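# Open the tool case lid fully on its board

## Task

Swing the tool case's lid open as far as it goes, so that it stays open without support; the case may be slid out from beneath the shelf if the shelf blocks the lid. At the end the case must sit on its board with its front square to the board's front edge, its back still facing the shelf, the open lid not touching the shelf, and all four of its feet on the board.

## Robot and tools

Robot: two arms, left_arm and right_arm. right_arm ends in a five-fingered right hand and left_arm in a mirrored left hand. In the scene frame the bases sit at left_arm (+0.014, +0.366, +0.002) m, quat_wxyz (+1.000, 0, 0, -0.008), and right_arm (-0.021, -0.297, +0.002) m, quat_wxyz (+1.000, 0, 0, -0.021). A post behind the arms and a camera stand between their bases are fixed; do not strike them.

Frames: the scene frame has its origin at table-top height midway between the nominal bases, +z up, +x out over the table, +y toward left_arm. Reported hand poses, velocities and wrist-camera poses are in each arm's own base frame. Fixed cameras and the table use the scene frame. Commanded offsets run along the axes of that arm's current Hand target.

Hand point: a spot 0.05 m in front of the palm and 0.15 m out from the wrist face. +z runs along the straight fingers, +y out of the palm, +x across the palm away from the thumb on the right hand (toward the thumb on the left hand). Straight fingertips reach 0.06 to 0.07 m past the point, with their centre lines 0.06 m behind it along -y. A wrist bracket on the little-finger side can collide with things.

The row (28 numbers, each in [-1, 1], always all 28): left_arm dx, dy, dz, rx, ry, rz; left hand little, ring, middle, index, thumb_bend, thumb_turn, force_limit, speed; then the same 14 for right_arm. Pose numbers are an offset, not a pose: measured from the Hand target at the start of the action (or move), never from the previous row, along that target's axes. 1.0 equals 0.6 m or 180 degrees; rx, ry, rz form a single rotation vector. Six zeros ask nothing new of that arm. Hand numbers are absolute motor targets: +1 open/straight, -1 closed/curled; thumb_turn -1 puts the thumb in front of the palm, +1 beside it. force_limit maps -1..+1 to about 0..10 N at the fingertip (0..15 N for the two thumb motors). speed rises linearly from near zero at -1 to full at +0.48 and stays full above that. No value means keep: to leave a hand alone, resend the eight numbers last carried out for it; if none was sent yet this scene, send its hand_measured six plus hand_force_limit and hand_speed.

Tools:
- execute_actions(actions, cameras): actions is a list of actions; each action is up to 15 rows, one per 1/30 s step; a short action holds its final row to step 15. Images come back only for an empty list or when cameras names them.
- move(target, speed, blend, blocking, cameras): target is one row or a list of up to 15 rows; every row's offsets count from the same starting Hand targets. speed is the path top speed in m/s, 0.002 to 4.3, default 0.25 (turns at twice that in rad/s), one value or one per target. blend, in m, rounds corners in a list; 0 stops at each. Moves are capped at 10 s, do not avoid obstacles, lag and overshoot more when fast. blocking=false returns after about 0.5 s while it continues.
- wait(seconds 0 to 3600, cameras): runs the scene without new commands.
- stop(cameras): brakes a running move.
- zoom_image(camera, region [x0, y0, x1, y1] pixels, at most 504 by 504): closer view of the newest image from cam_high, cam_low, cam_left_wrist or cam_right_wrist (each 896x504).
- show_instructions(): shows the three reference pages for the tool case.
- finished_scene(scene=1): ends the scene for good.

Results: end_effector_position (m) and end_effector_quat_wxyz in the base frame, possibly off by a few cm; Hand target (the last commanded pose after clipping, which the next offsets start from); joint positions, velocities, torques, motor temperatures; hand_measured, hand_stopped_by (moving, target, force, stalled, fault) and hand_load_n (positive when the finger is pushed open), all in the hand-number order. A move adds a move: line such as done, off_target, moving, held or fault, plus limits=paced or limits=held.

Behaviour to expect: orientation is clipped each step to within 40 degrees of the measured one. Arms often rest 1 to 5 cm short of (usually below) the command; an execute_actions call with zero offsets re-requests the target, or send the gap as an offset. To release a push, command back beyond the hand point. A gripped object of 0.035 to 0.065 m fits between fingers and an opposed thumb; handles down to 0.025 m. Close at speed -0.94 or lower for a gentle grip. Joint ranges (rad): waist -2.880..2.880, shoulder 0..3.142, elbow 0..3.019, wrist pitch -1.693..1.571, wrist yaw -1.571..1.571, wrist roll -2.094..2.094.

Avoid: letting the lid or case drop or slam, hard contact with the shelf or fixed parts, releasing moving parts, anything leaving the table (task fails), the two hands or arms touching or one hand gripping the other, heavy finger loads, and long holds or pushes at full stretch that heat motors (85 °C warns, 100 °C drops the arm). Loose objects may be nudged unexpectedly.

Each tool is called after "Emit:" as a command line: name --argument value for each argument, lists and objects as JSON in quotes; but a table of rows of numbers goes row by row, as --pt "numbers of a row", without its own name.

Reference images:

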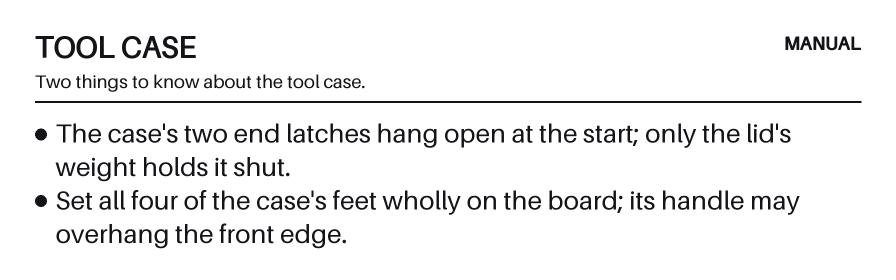

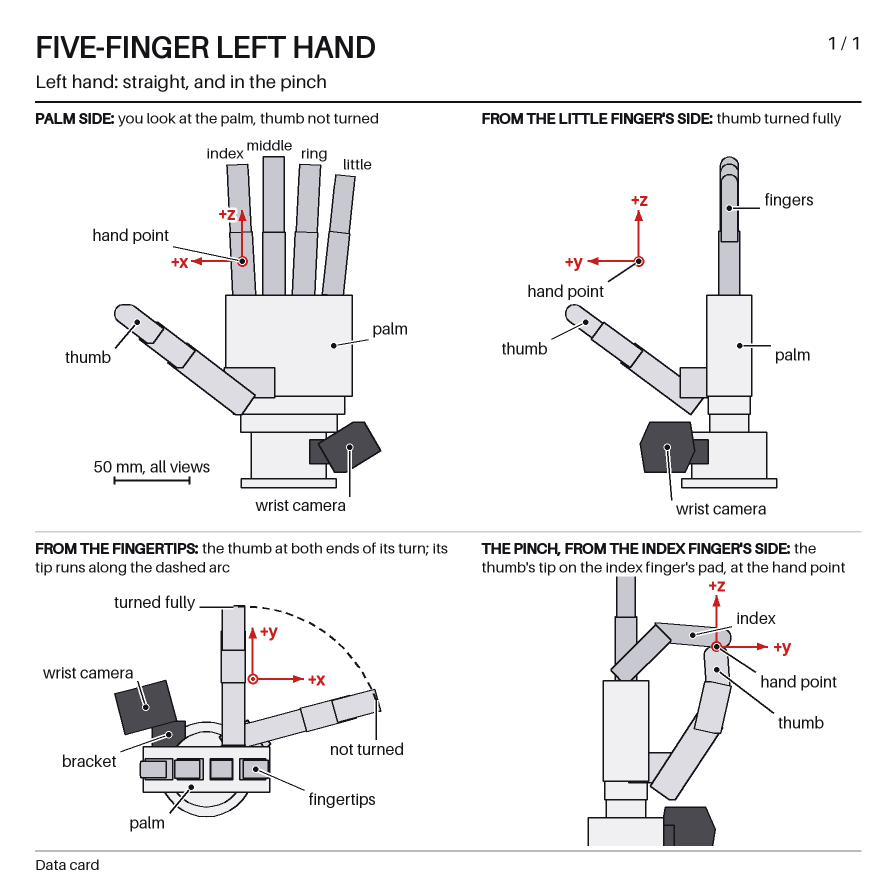

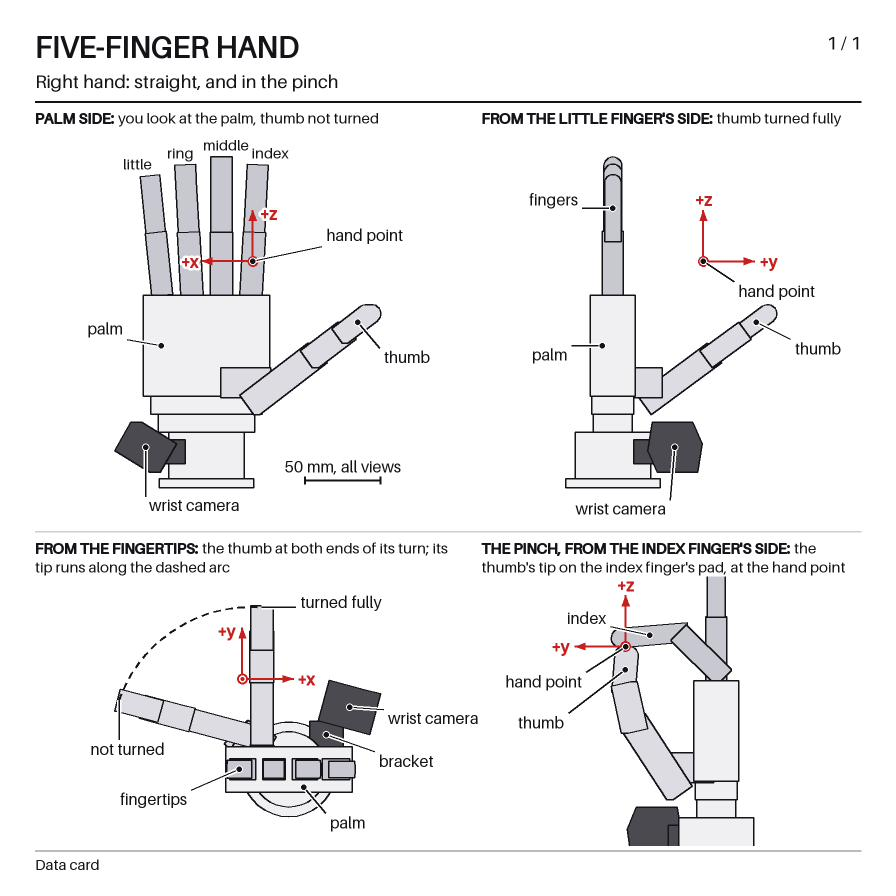

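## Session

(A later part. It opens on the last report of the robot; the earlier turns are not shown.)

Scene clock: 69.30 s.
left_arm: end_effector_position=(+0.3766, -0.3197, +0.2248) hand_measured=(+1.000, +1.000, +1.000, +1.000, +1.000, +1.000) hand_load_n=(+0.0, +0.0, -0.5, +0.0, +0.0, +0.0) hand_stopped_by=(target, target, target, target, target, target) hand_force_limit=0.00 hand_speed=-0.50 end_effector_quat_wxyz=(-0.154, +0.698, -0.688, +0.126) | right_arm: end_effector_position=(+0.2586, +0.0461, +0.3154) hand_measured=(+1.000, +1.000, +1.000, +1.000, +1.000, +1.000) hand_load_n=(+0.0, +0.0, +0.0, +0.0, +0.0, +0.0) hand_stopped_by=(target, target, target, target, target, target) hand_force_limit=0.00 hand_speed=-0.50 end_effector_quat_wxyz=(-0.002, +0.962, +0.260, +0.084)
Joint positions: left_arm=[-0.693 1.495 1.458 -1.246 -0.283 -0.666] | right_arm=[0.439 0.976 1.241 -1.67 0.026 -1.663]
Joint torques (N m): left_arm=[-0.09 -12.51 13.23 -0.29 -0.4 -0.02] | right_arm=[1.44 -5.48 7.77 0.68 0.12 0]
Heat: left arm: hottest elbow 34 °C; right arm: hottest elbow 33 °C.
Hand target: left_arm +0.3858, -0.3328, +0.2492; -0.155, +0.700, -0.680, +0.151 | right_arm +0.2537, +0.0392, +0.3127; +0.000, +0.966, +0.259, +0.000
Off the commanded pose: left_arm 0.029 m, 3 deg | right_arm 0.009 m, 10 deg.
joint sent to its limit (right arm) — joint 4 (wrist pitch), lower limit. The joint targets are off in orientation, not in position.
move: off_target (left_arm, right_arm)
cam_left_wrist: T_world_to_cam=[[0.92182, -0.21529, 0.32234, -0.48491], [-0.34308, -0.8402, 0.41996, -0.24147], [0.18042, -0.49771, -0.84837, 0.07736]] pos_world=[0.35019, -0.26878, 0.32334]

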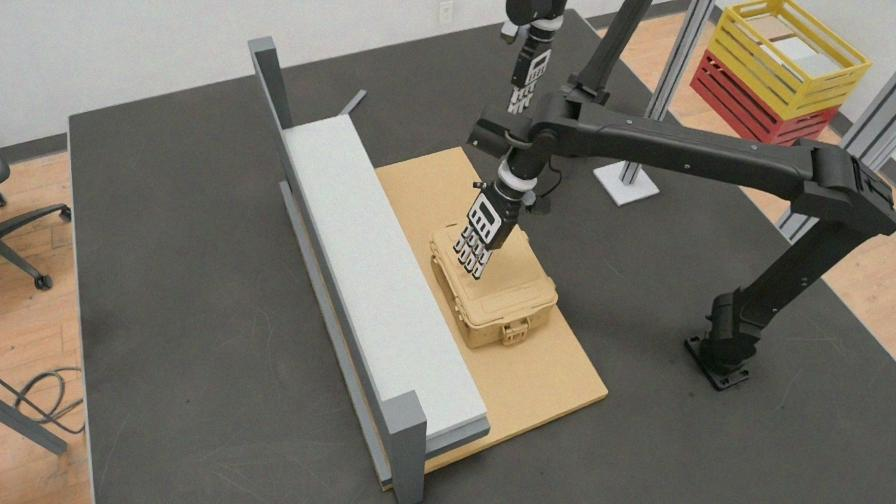

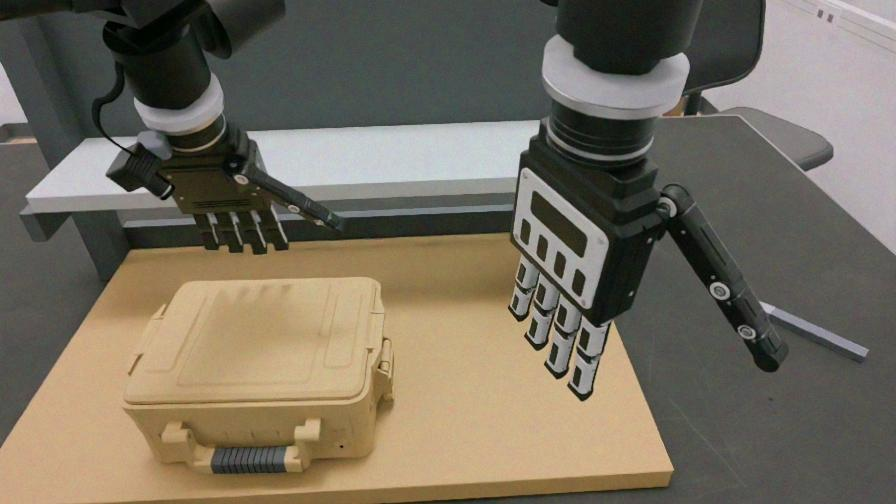

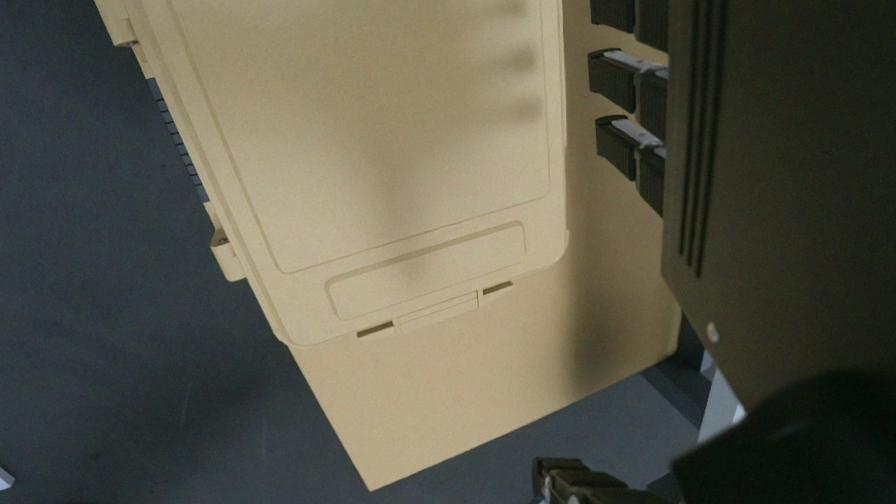

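Emit:
move --target '[0.0205,-0.0161,0.0078,0,0,0,1,1,1,1,1,1,0,-0.5,0,0,0,0,0,0,1,1,1,1,1,1,0,-0.5]' --speed 0.1 --cameras '["cam_high","cam_low","cam_left_wrist"]'

Emit:
zoom_image --camera "cam_high" --region '[420, 170, 570, 360]'

Scene clock: 73.87 s.
left_arm: end_effector_position=(+0.3882, -0.3314, +0.2280) hand_measured=(+1.000, +1.000, +1.000, +1.000, +1.000, +1.000) hand_load_n=(+0.0, +0.0, +0.0, +0.0, +0.0, +0.0) hand_stopped_by=(target, target, target, target, target, target) hand_force_limit=0.00 hand_speed=-0.50 end_effector_quat_wxyz=(-0.154, +0.698, -0.687, +0.130) | right_arm: end_effector_position=(+0.2586, +0.0461, +0.3154) hand_measured=(+1.000, +1.000, +1.000, +1.000, +1.000, +1.000) hand_load_n=(+0.0, +0.0, +0.0, +0.0, +0.0, +0.0) hand_stopped_by=(target, target, target, target, target, target) hand_force_limit=0.00 hand_speed=-0.50 end_effector_quat_wxyz=(-0.002, +0.962, +0.260, +0.084)
Joint positions: left_arm=[-0.697 1.532 1.507 -1.252 -0.284 -0.67] | right_arm=[0.439 0.976 1.241 -1.67 0.026 -1.663]
Joint torques (N m): left_arm=[-0.21 -12.57 12.93 -0.27 -0.4 -0.03] | right_arm=[1.44 -5.42 7.77 0.51 0.12 0.01]
Heat: left arm: hottest elbow 34 °C; right arm: hottest elbow 34 °C.
Hand target: left_arm +0.3969, -0.3448, +0.2490; -0.155, +0.700, -0.681, +0.151 | right_arm +0.2537, +0.0392, +0.3127; +0.000, +0.966, +0.259, +0.000
Off the commanded pose: left_arm 0.026 m, 3 deg | right_arm 0.009 m, 10 deg.
joint sent to its limit (right arm) — joint 4 (wrist pitch), lower limit. The joint targets are off in orientation, not in position.
move: off_target (left_arm)
cam_left_wrist: T_world_to_cam=[[0.92018, -0.21272, 0.32865, -0.49898], [-0.34454, -0.83866, 0.42183, -0.24793], [0.18589, -0.50139, -0.84502, 0.068]] pos_world=[0.36109, -0.27998, 0.32604]

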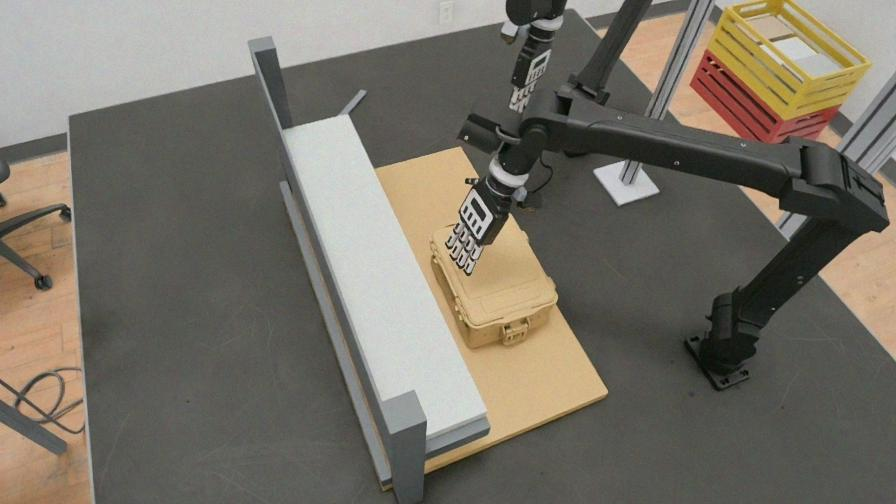

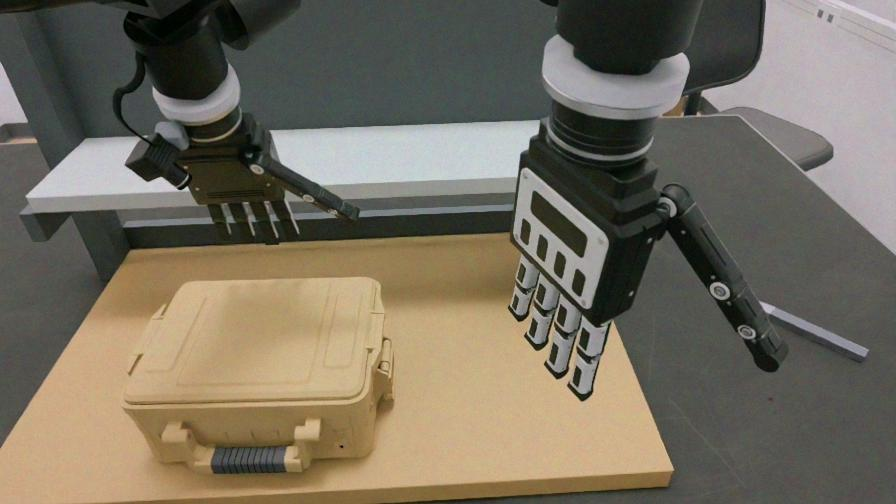

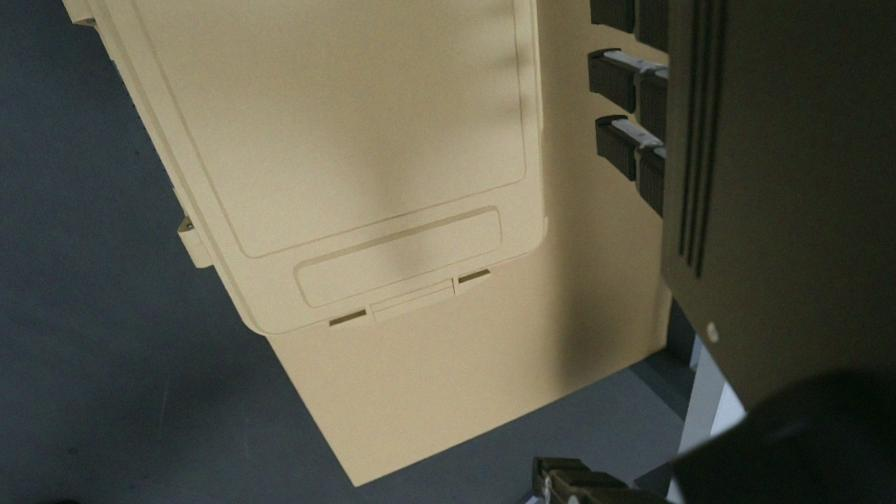

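Scaled by 2.653 from the camera's image (finer frame: 1280x720).

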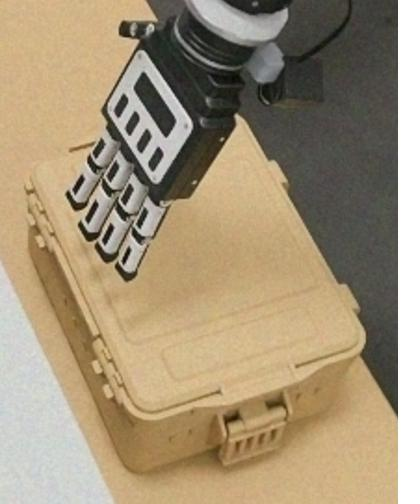

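Emit:
move --target '[0,0,0.1083,0,0,0,1,1,1,1,1,1,0,-0.5,0,0,0,0,0,0,1,1,1,1,1,1,0,-0.5]' --speed 0.1 --cameras '["cam_high","cam_low","cam_left_wrist"]'

Emit:
zoom_image --camera "cam_high" --region '[420, 170, 570, 360]'

Emit:
zoom_image --camera "cam_low" --region '[100, 100, 450, 320]'

Scene clock: 75.97 s.
left_arm: end_effector_position=(+0.4209, -0.3465, +0.1929) hand_measured=(+1.000, +1.000, +1.000, +1.000, +1.000, +1.000) hand_load_n=(+0.0, +0.0, +0.0, +0.0, +0.0, +0.0) hand_stopped_by=(target, target, target, target, target, target) hand_force_limit=0.00 hand_speed=-0.50 end_effector_quat_wxyz=(-0.154, +0.703, -0.678, +0.150) | right_arm: end_effector_position=(+0.2586, +0.0461, +0.3154) hand_measured=(+1.000, +1.000, +1.000, +1.000, +1.000, +1.000) hand_load_n=(+0.0, +0.0, +0.0, +0.0, +0.0, +0.0) hand_stopped_by=(target, target, target, target, target, target) hand_force_limit=0.00 hand_speed=-0.50 end_effector_quat_wxyz=(-0.002, +0.962, +0.260, +0.084)
Joint positions: left_arm=[-0.677 1.599 1.486 -1.12 -0.277 -0.665] | right_arm=[0.439 0.976 1.241 -1.67 0.026 -1.663]
Joint torques (N m): left_arm=[1.14 -12.81 8.05 0.51 -0.24 0.35] | right_arm=[1.49 -5.77 7.77 0.49 0.13 0.01]
Heat: left arm: hottest elbow 34 °C; right arm: hottest elbow 34 °C.
Hand target: left_arm +0.4245, -0.3440, +0.1902; -0.155, +0.700, -0.680, +0.151 | right_arm +0.2537, +0.0392, +0.3127; +0.000, +0.966, +0.259, +0.000
Off the commanded pose: left_arm 0.005 m, 0 deg | right_arm 0.009 m, 10 deg.
joint sent to its limit (right arm) — joint 4 (wrist pitch), lower limit. The joint targets are off in orientation, not in position.
move: done
cam_left_wrist: T_world_to_cam=[[0.91215, -0.19045, 0.36292, -0.51632], [-0.34725, -0.82948, 0.43747, -0.23333], [0.21772, -0.52506, -0.82275, -0.00114]] pos_world=[0.39019, -0.29248, 0.28852]

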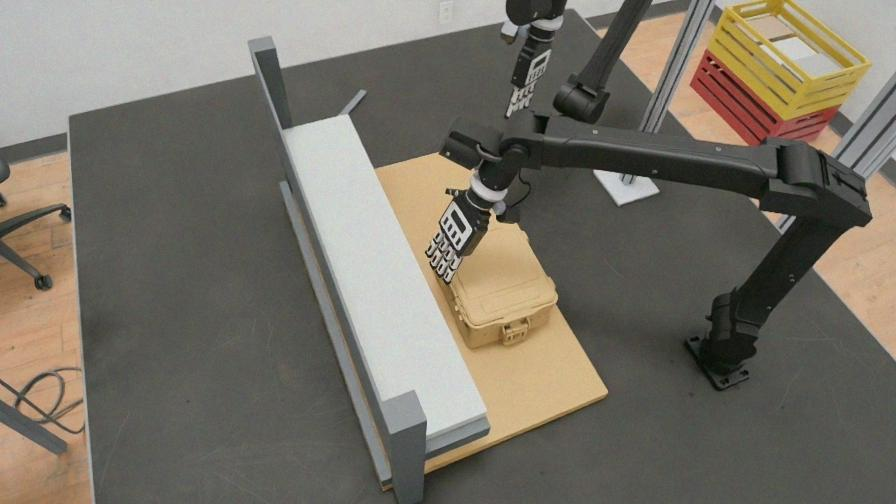

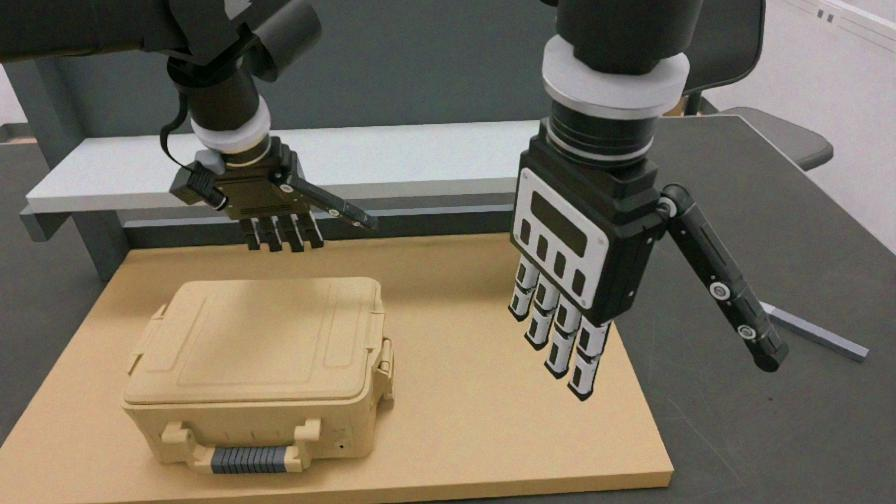

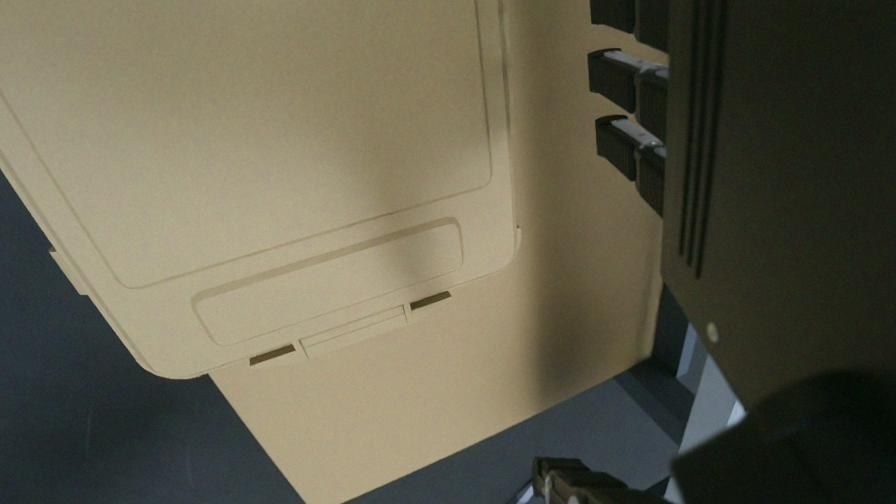

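Scaled by 2.653 from the camera's image (finer frame: 1280x720).

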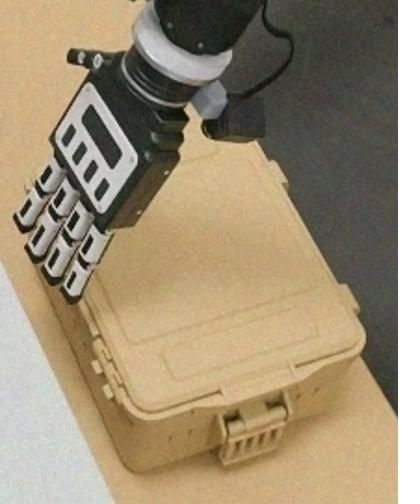

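Scaled by 1.440 from the camera's image (finer frame: 1280x720).

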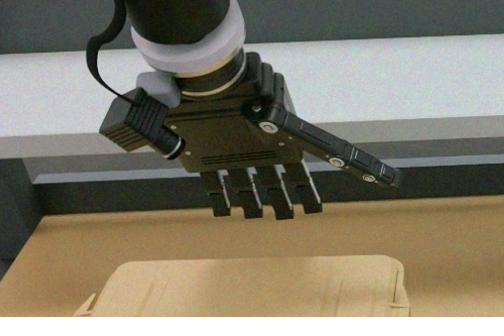

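Emit:
move --target '[-0.017,0.03,0.1147,0,0,0,1,1,1,1,1,1,0,-0.5,0,0,0,0,0,0,1,1,1,1,1,1,0,-0.5]' --speed 0.08 --cameras '["cam_high","cam_low","cam_left_wrist"]'

Emit:
zoom_image --camera "cam_high" --region '[420, 170, 570, 360]'

Emit:
zoom_image --camera "cam_low" --region '[100, 100, 450, 320]'

Scene clock: 79.40 s.
left_arm: end_effector_position=(+0.4337, -0.3369, +0.1239) hand_measured=(+1.000, +1.000, +1.000, +1.000, +1.000, +1.000) hand_load_n=(+0.0, +0.0, +0.0, +0.0, +0.0, +0.0) hand_stopped_by=(target, target, target, target, target, target) hand_force_limit=0.00 hand_speed=-0.50 end_effector_quat_wxyz=(-0.154, +0.702, -0.678, +0.151) | right_arm: end_effector_position=(+0.2586, +0.0461, +0.3154) hand_measured=(+1.000, +1.000, +1.000, +1.000, +1.000, +1.000) hand_load_n=(+0.0, +0.0, +0.0, -0.5, -0.5, +0.0) hand_stopped_by=(target, target, target, target, target, target) hand_force_limit=0.00 hand_speed=-0.50 end_effector_quat_wxyz=(-0.002, +0.962, +0.260, +0.084)
Joint positions: left_arm=[-0.647 1.642 1.354 -0.934 -0.267 -0.634] | right_arm=[0.439 0.976 1.241 -1.67 0.026 -1.663]
Joint torques (N m): left_arm=[1.2 -13.63 7.86 0.55 -0.23 0.34] | right_arm=[1.03 -5.42 7.76 0.5 0.15 -0.01]
Heat: left arm: hottest elbow 34 °C; right arm: hottest elbow 34 °C.
Hand target: left_arm +0.4370, -0.3335, +0.1202; -0.155, +0.700, -0.680, +0.151 | right_arm +0.2537, +0.0392, +0.3127; +0.000, +0.966, +0.259, +0.000
Off the commanded pose: left_arm 0.006 m, 0 deg | right_arm 0.009 m, 10 deg.
joint sent to its limit (right arm) — joint 4 (wrist pitch), lower limit. The joint targets are off in orientation, not in position.
move: done
cam_left_wrist: T_world_to_cam=[[0.91152, -0.19071, 0.36436, -0.50108], [-0.34846, -0.82868, 0.43803, -0.19001], [0.2184, -0.52624, -0.82181, -0.05656]] pos_world=[0.40288, -0.28278, 0.21932]

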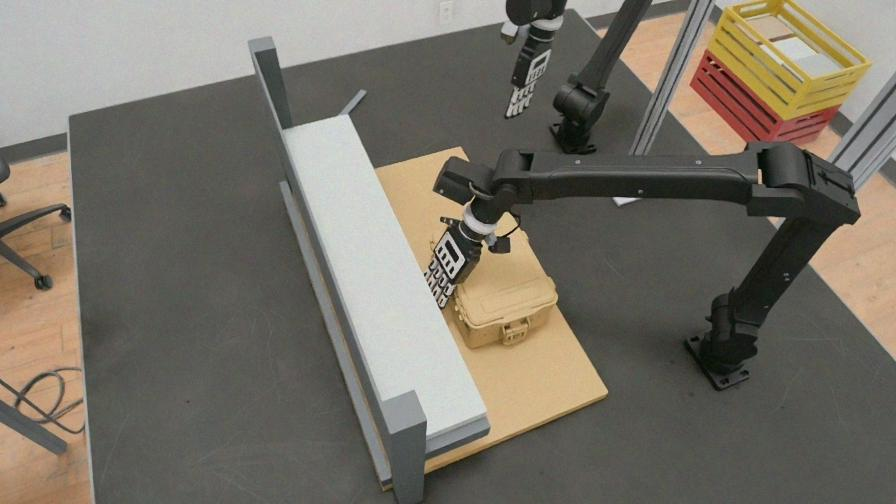

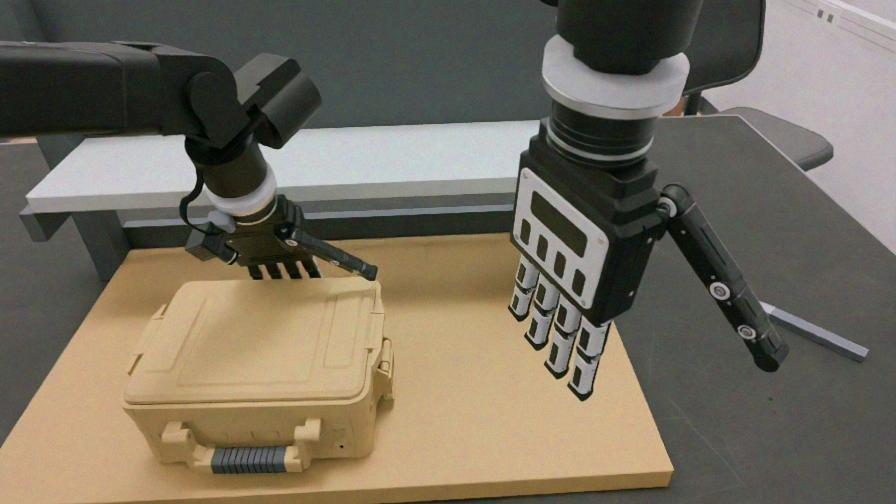

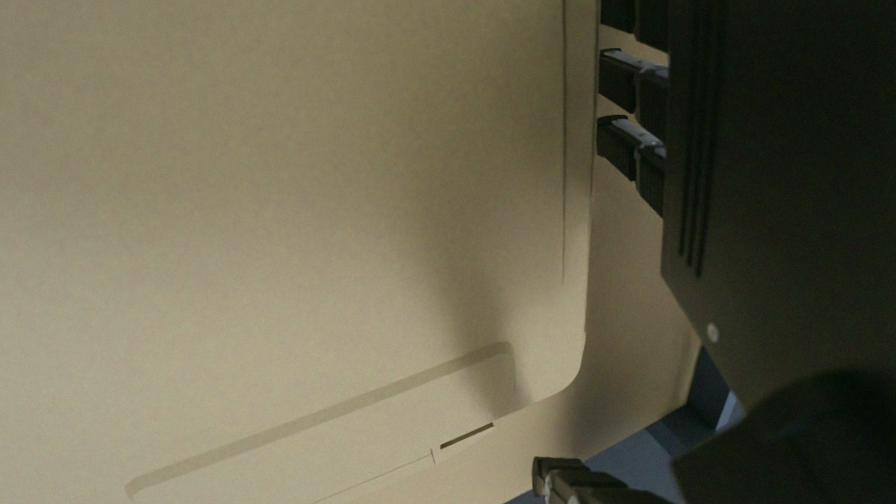

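Scaled by 2.653 from the camera's image (finer frame: 1280x720).

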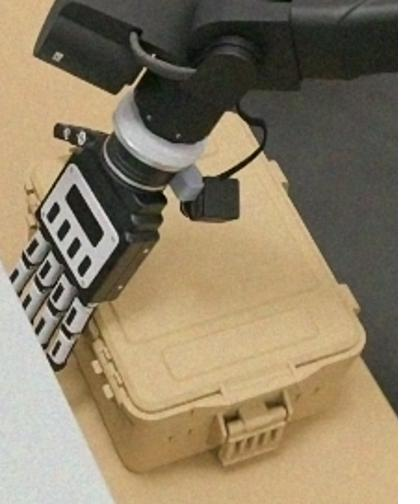

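Scaled by 1.440 from the camera's image (finer frame: 1280x720).

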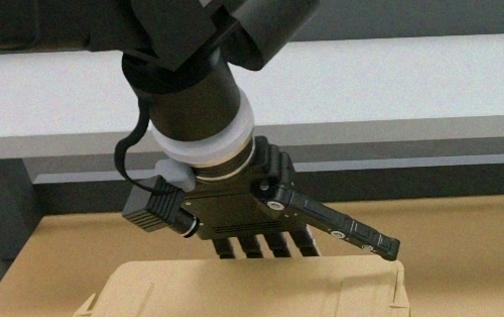

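Emit:
move --target '[0,0.0604,-0.0282,0,0,0,1,1,1,1,1,1,0,-0.5,0,0,0,0,0,0,1,1,1,1,1,1,0,-0.5]' --speed 0.04 --cameras '["cam_high","cam_low","cam_left_wrist"]'

Emit:
zoom_image --camera "cam_high" --region '[420, 190, 590, 360]'

Emit:
zoom_image --camera "cam_low" --region '[110, 260, 420, 504]'

Scene clock: 82.83 s.
left_arm: end_effector_position=(+0.4131, -0.3275, +0.1220) hand_measured=(+1.000, +1.000, +1.000, +1.000, +1.000, +1.000) hand_load_n=(+0.0, +0.0, +0.0, +0.0, +0.0, +0.0) hand_stopped_by=(target, target, target, target, target, target) hand_force_limit=0.00 hand_speed=-0.50 end_effector_quat_wxyz=(-0.165, +0.698, -0.679, +0.154) | right_arm: end_effector_position=(+0.2586, +0.0461, +0.3154) hand_measured=(+1.000, +1.000, +1.000, +1.000, +1.000, +1.000) hand_load_n=(+0.5, +0.0, +0.0, +0.0, +0.0, +0.0) hand_stopped_by=(target, target, target, target, target, target) hand_force_limit=0.00 hand_speed=-0.50 end_effector_quat_wxyz=(-0.002, +0.962, +0.260, +0.084)
Joint positions: left_arm=[-0.666 1.584 1.277 -0.909 -0.293 -0.641] | right_arm=[0.439 0.976 1.241 -1.67 0.026 -1.663]
Joint torques (N m): left_arm=[-1.32 -14.56 6.68 -0.28 0.09 -0.18] | right_arm=[1.44 -5.36 7.79 0.58 0.13 0]
Heat: left arm: hottest elbow 34 °C; right arm: hottest elbow 34 °C.
Hand target: left_arm +0.3971, -0.3346, +0.1203; -0.155, +0.700, -0.680, +0.151 | right_arm +0.2537, +0.0392, +0.3127; +0.000, +0.966, +0.259, +0.000
Off the commanded pose: left_arm 0.018 m, 1 deg | right_arm 0.009 m, 10 deg.
joint sent to its limit (right arm) — joint 4 (wrist pitch), lower limit. The joint targets are off in orientation, not in position.
move: off_target (left_arm)
cam_left_wrist: T_world_to_cam=[[0.90347, -0.19903, 0.37965, -0.48105], [-0.36004, -0.833, 0.4201, -0.183], [0.23264, -0.51623, -0.82425, -0.05094]] pos_world=[0.38058, -0.27448, 0.21752]

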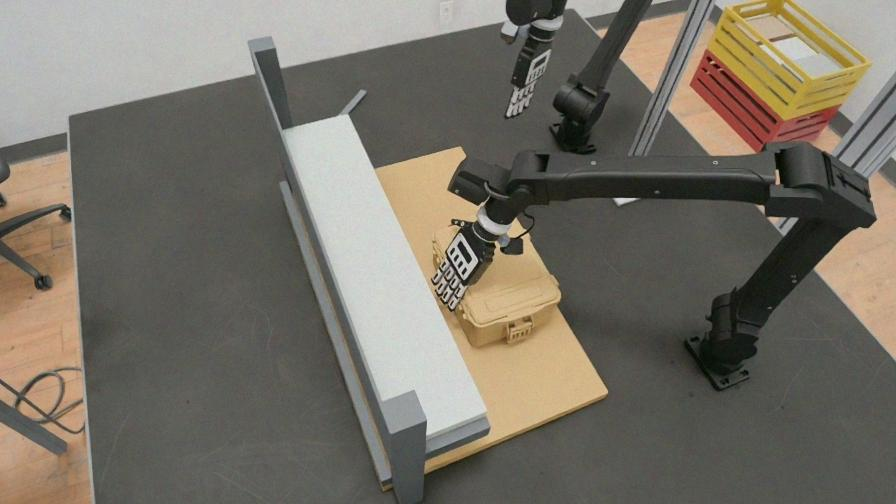

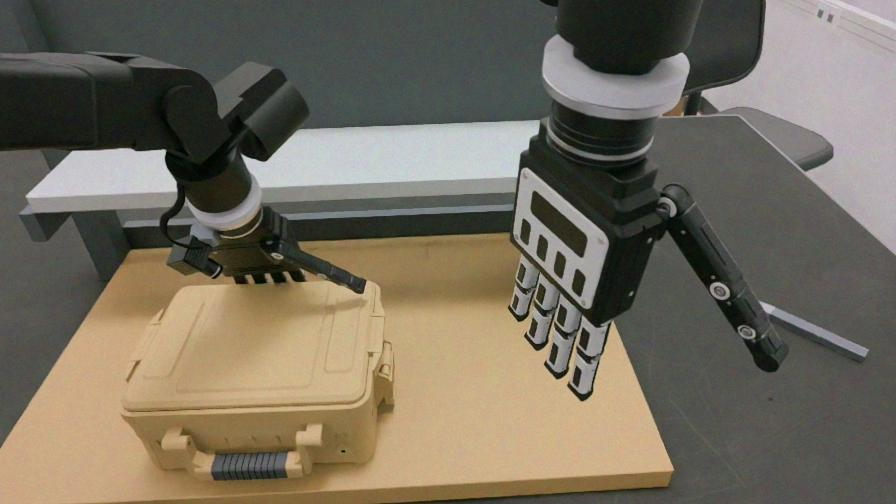

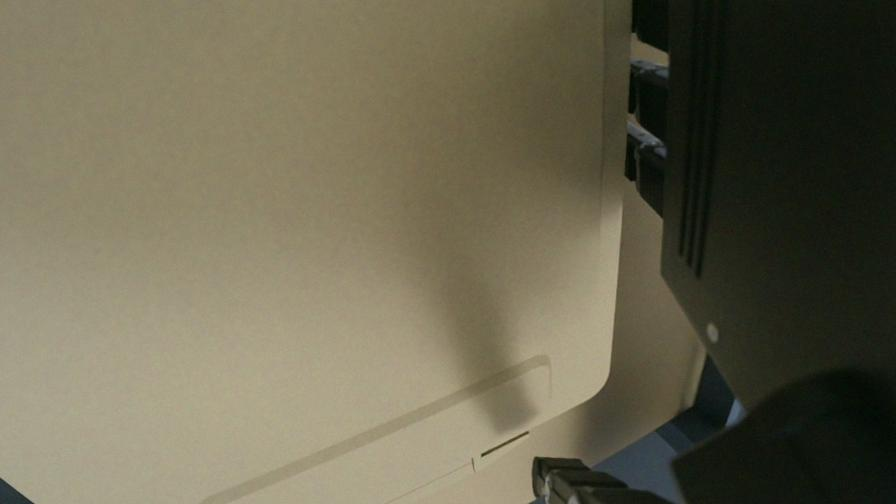

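Scaled by 2.965 from the camera's image (finer frame: 1280x720).

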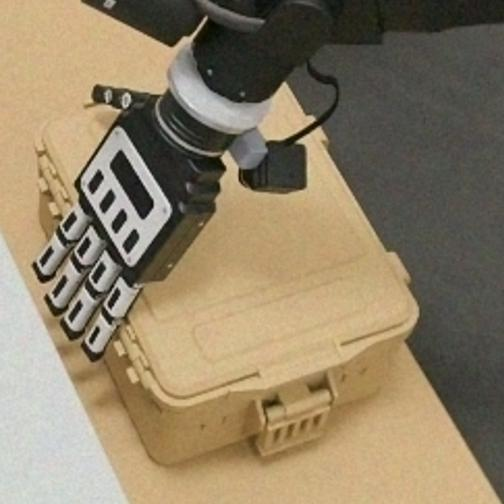

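Scaled by 1.626 from the camera's image (finer frame: 1280x720).

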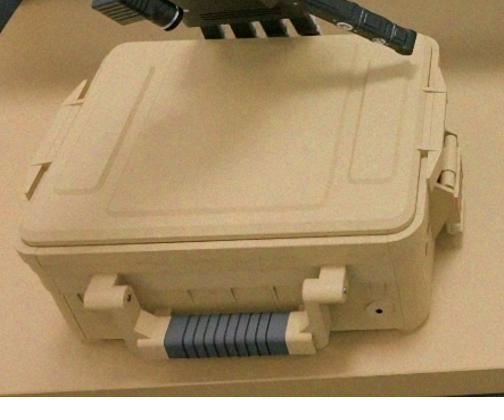

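Emit:
move --target '[0,0.0332,-0.0155,0,0,0,1,1,1,1,1,1,0,-0.5,0,0,0,0,0,0,1,1,1,1,1,1,0,-0.5]' --speed 0.03 --cameras '["cam_high","cam_low"]'

Emit:
zoom_image --camera "cam_high" --region '[420, 190, 590, 360]'

Emit:
zoom_image --camera "cam_low" --region '[110, 260, 420, 504]'

Scene clock: 84.67 s.
left_arm: end_effector_position=(+0.3926, -0.3284, +0.1217) hand_measured=(+1.000, +1.000, +1.000, +1.000, +1.000, +1.000) hand_load_n=(+0.0, +0.0, +0.0, +0.0, -0.5, +0.0) hand_stopped_by=(target, target, target, target, target, target) hand_force_limit=0.00 hand_speed=-0.50 end_effector_quat_wxyz=(-0.166, +0.700, -0.677, +0.155) | right_arm: end_effector_position=(+0.2586, +0.0461, +0.3154) hand_measured=(+1.000, +1.000, +1.000, +1.000, +1.000, +1.000) hand_load_n=(+0.0, +0.0, +0.0, +0.0, -0.5, +0.0) hand_stopped_by=(target, target, target, target, target, target) hand_force_limit=0.00 hand_speed=-0.50 end_effector_quat_wxyz=(-0.002, +0.962, +0.260, +0.084)
Joint positions: left_arm=[-0.695 1.546 1.231 -0.909 -0.305 -0.674] | right_arm=[0.439 0.976 1.241 -1.67 0.026 -1.663]
Joint torques (N m): left_arm=[-1.44 -14.04 6.69 -0.4 0.13 -0.17] | right_arm=[1.14 -5.19 7.77 0.57 0.12 0]
Heat: left arm: hottest elbow 33 °C; right arm: hottest elbow 34 °C.
Hand target: left_arm +0.3750, -0.3353, +0.1202; -0.155, +0.700, -0.680, +0.151 | right_arm +0.2537, +0.0392, +0.3127; +0.000, +0.966, +0.259, +0.000
Off the commanded pose: left_arm 0.019 m, 1 deg | right_arm 0.009 m, 10 deg.
joint sent to its limit (right arm) — joint 4 (wrist pitch), lower limit. The joint targets are off in orientation, not in position.
move: off_target (left_arm)

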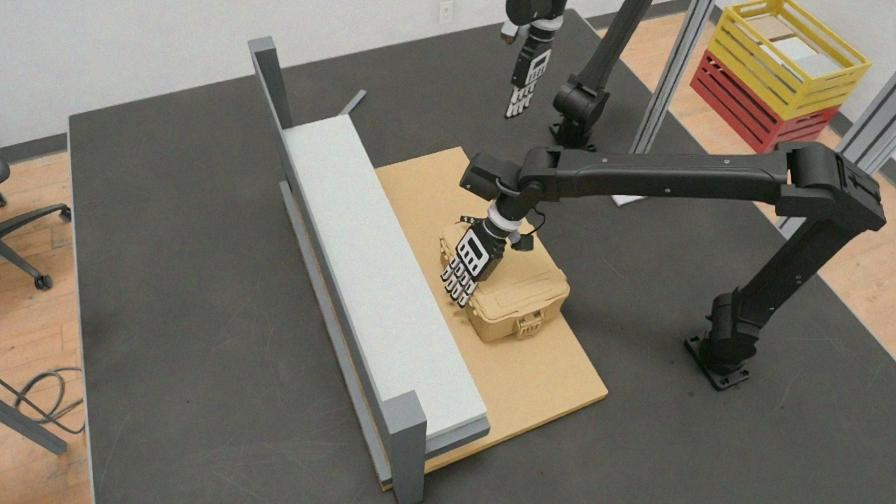

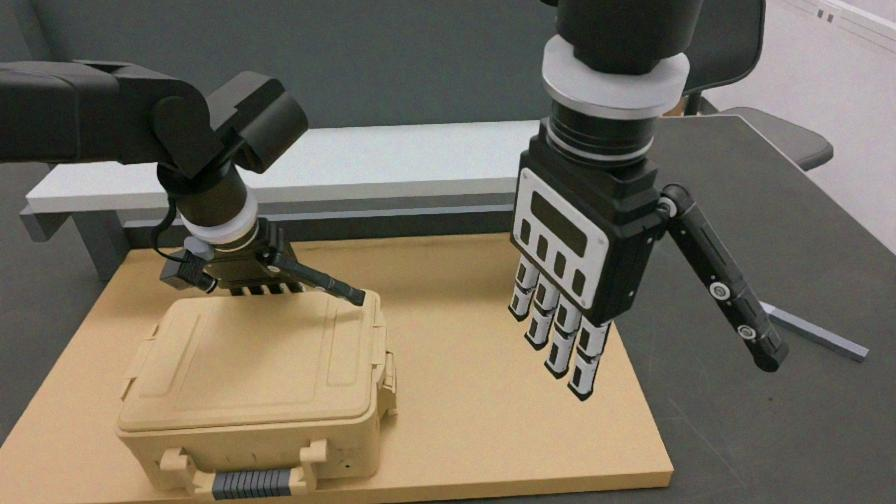

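Scaled by 2.965 from the camera's image (finer frame: 1280x720).

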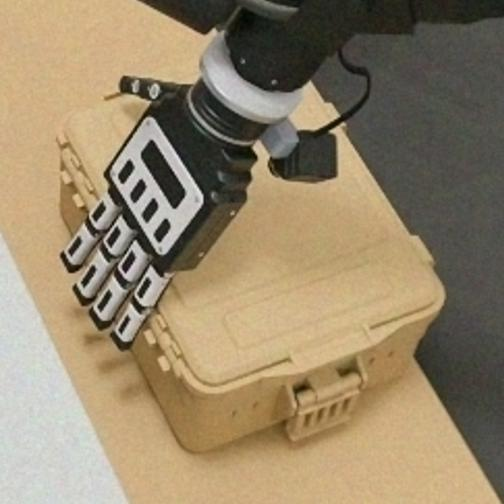

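Scaled by 1.626 from the camera's image (finer frame: 1280x720).

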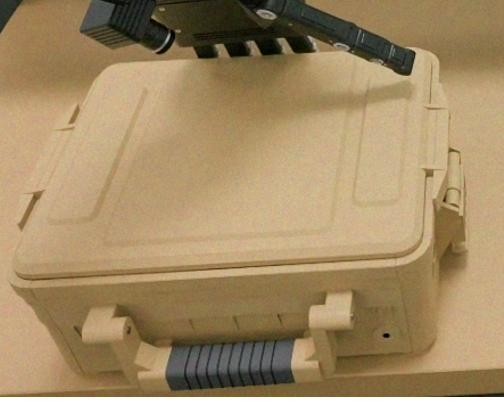

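Emit:
zoom_image --camera "cam_low" --region '[340, 400, 700, 504]'

Emit:
zoom_image --camera "cam_low" --region '[100, 440, 400, 504]'

Scaled by 1.400 from the camera's image (finer frame: 1280x720).

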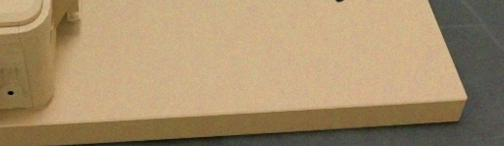

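Scaled by 1.680 from the camera's image (finer frame: 1280x720).

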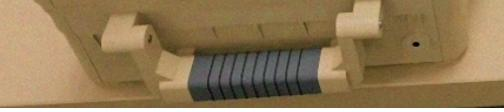

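Emit:
move --pt "0 -0.0567 0.0265 0 0 0 1 1 1 1 1 1 0 -0.5 0 0 0 0 0 0 1 1 1 1 1 1 0 -0.5" --pt "0 -0.0567 -0.2068 0 0 0 1 1 1 1 1 1 0 -0.5 0 0 0 0 0 0 1 1 1 1 1 1 0 -0.5" --speed 0.1 --cameras '["cam_high","cam_low","cam_left_wrist"]'

Scene clock: 90.73 s.
left_arm: end_effector_position=(+0.3459, -0.3234, +0.2198) hand_measured=(+1.000, +1.000, +1.000, +1.000, +1.000, +1.000) hand_load_n=(+0.0, +0.0, +0.0, +0.0, +0.0, +0.0) hand_stopped_by=(target, target, target, target, target, target) hand_force_limit=0.00 hand_speed=-0.50 end_effector_quat_wxyz=(-0.155, +0.698, -0.689, +0.123) | right_arm: end_effector_position=(+0.2586, +0.0461, +0.3154) hand_measured=(+1.000, +1.000, +1.000, +1.000, +1.000, +1.000) hand_load_n=(+0.0, +0.0, +0.0, +0.0, +0.0, +0.0) hand_stopped_by=(target, target, target, target, target, target) hand_force_limit=0.00 hand_speed=-0.50 end_effector_quat_wxyz=(-0.002, +0.962, +0.260, +0.084)
Joint positions: left_arm=[-0.745 1.449 1.396 -1.252 -0.3 -0.717] | right_arm=[0.439 0.976 1.241 -1.67 0.026 -1.663]
Joint torques (N m): left_arm=[-0.09 -12.45 12.92 -0.29 -0.42 -0.05] | right_arm=[1.2 -5.89 7.73 0.64 0.12 -0.02]
Heat: left arm: hottest elbow 33 °C; right arm: hottest elbow 34 °C.
Hand target: left_arm +0.3534, -0.3358, +0.2469; -0.155, +0.700, -0.680, +0.151 | right_arm +0.2537, +0.0392, +0.3127; +0.000, +0.966, +0.259, +0.000
Off the commanded pose: left_arm 0.031 m, 3 deg | right_arm 0.009 m, 10 deg.
joint sent to its limit (right arm) — joint 4 (wrist pitch), lower limit. The joint targets are off in orientation, not in position.
move: off_target (left_arm)
cam_left_wrist: T_world_to_cam=[[0.92286, -0.21675, 0.31835, -0.45564], [-0.34146, -0.84281, 0.41602, -0.25347], [0.17813, -0.49263, -0.85181, 0.07999]] pos_world=[0.31969, -0.27298, 0.31864]

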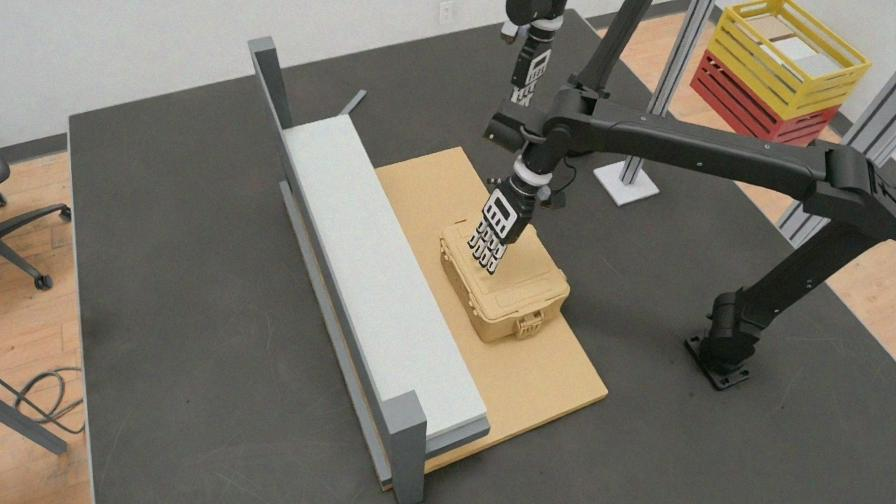

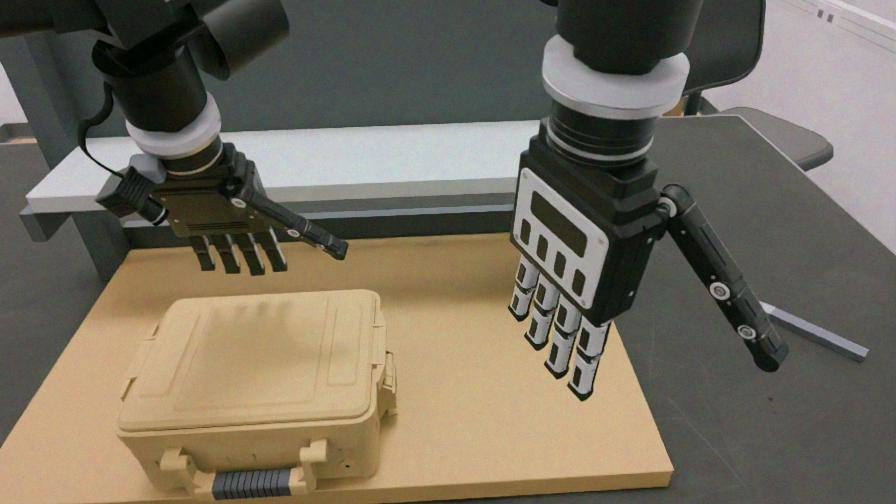

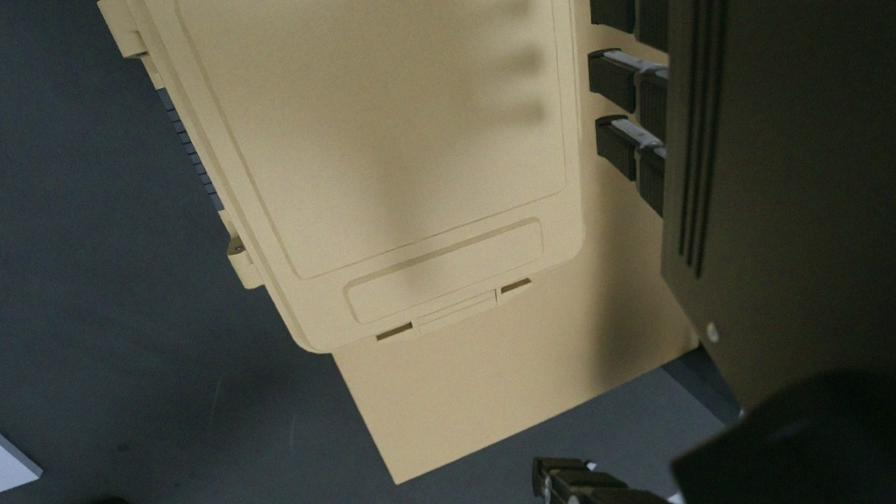

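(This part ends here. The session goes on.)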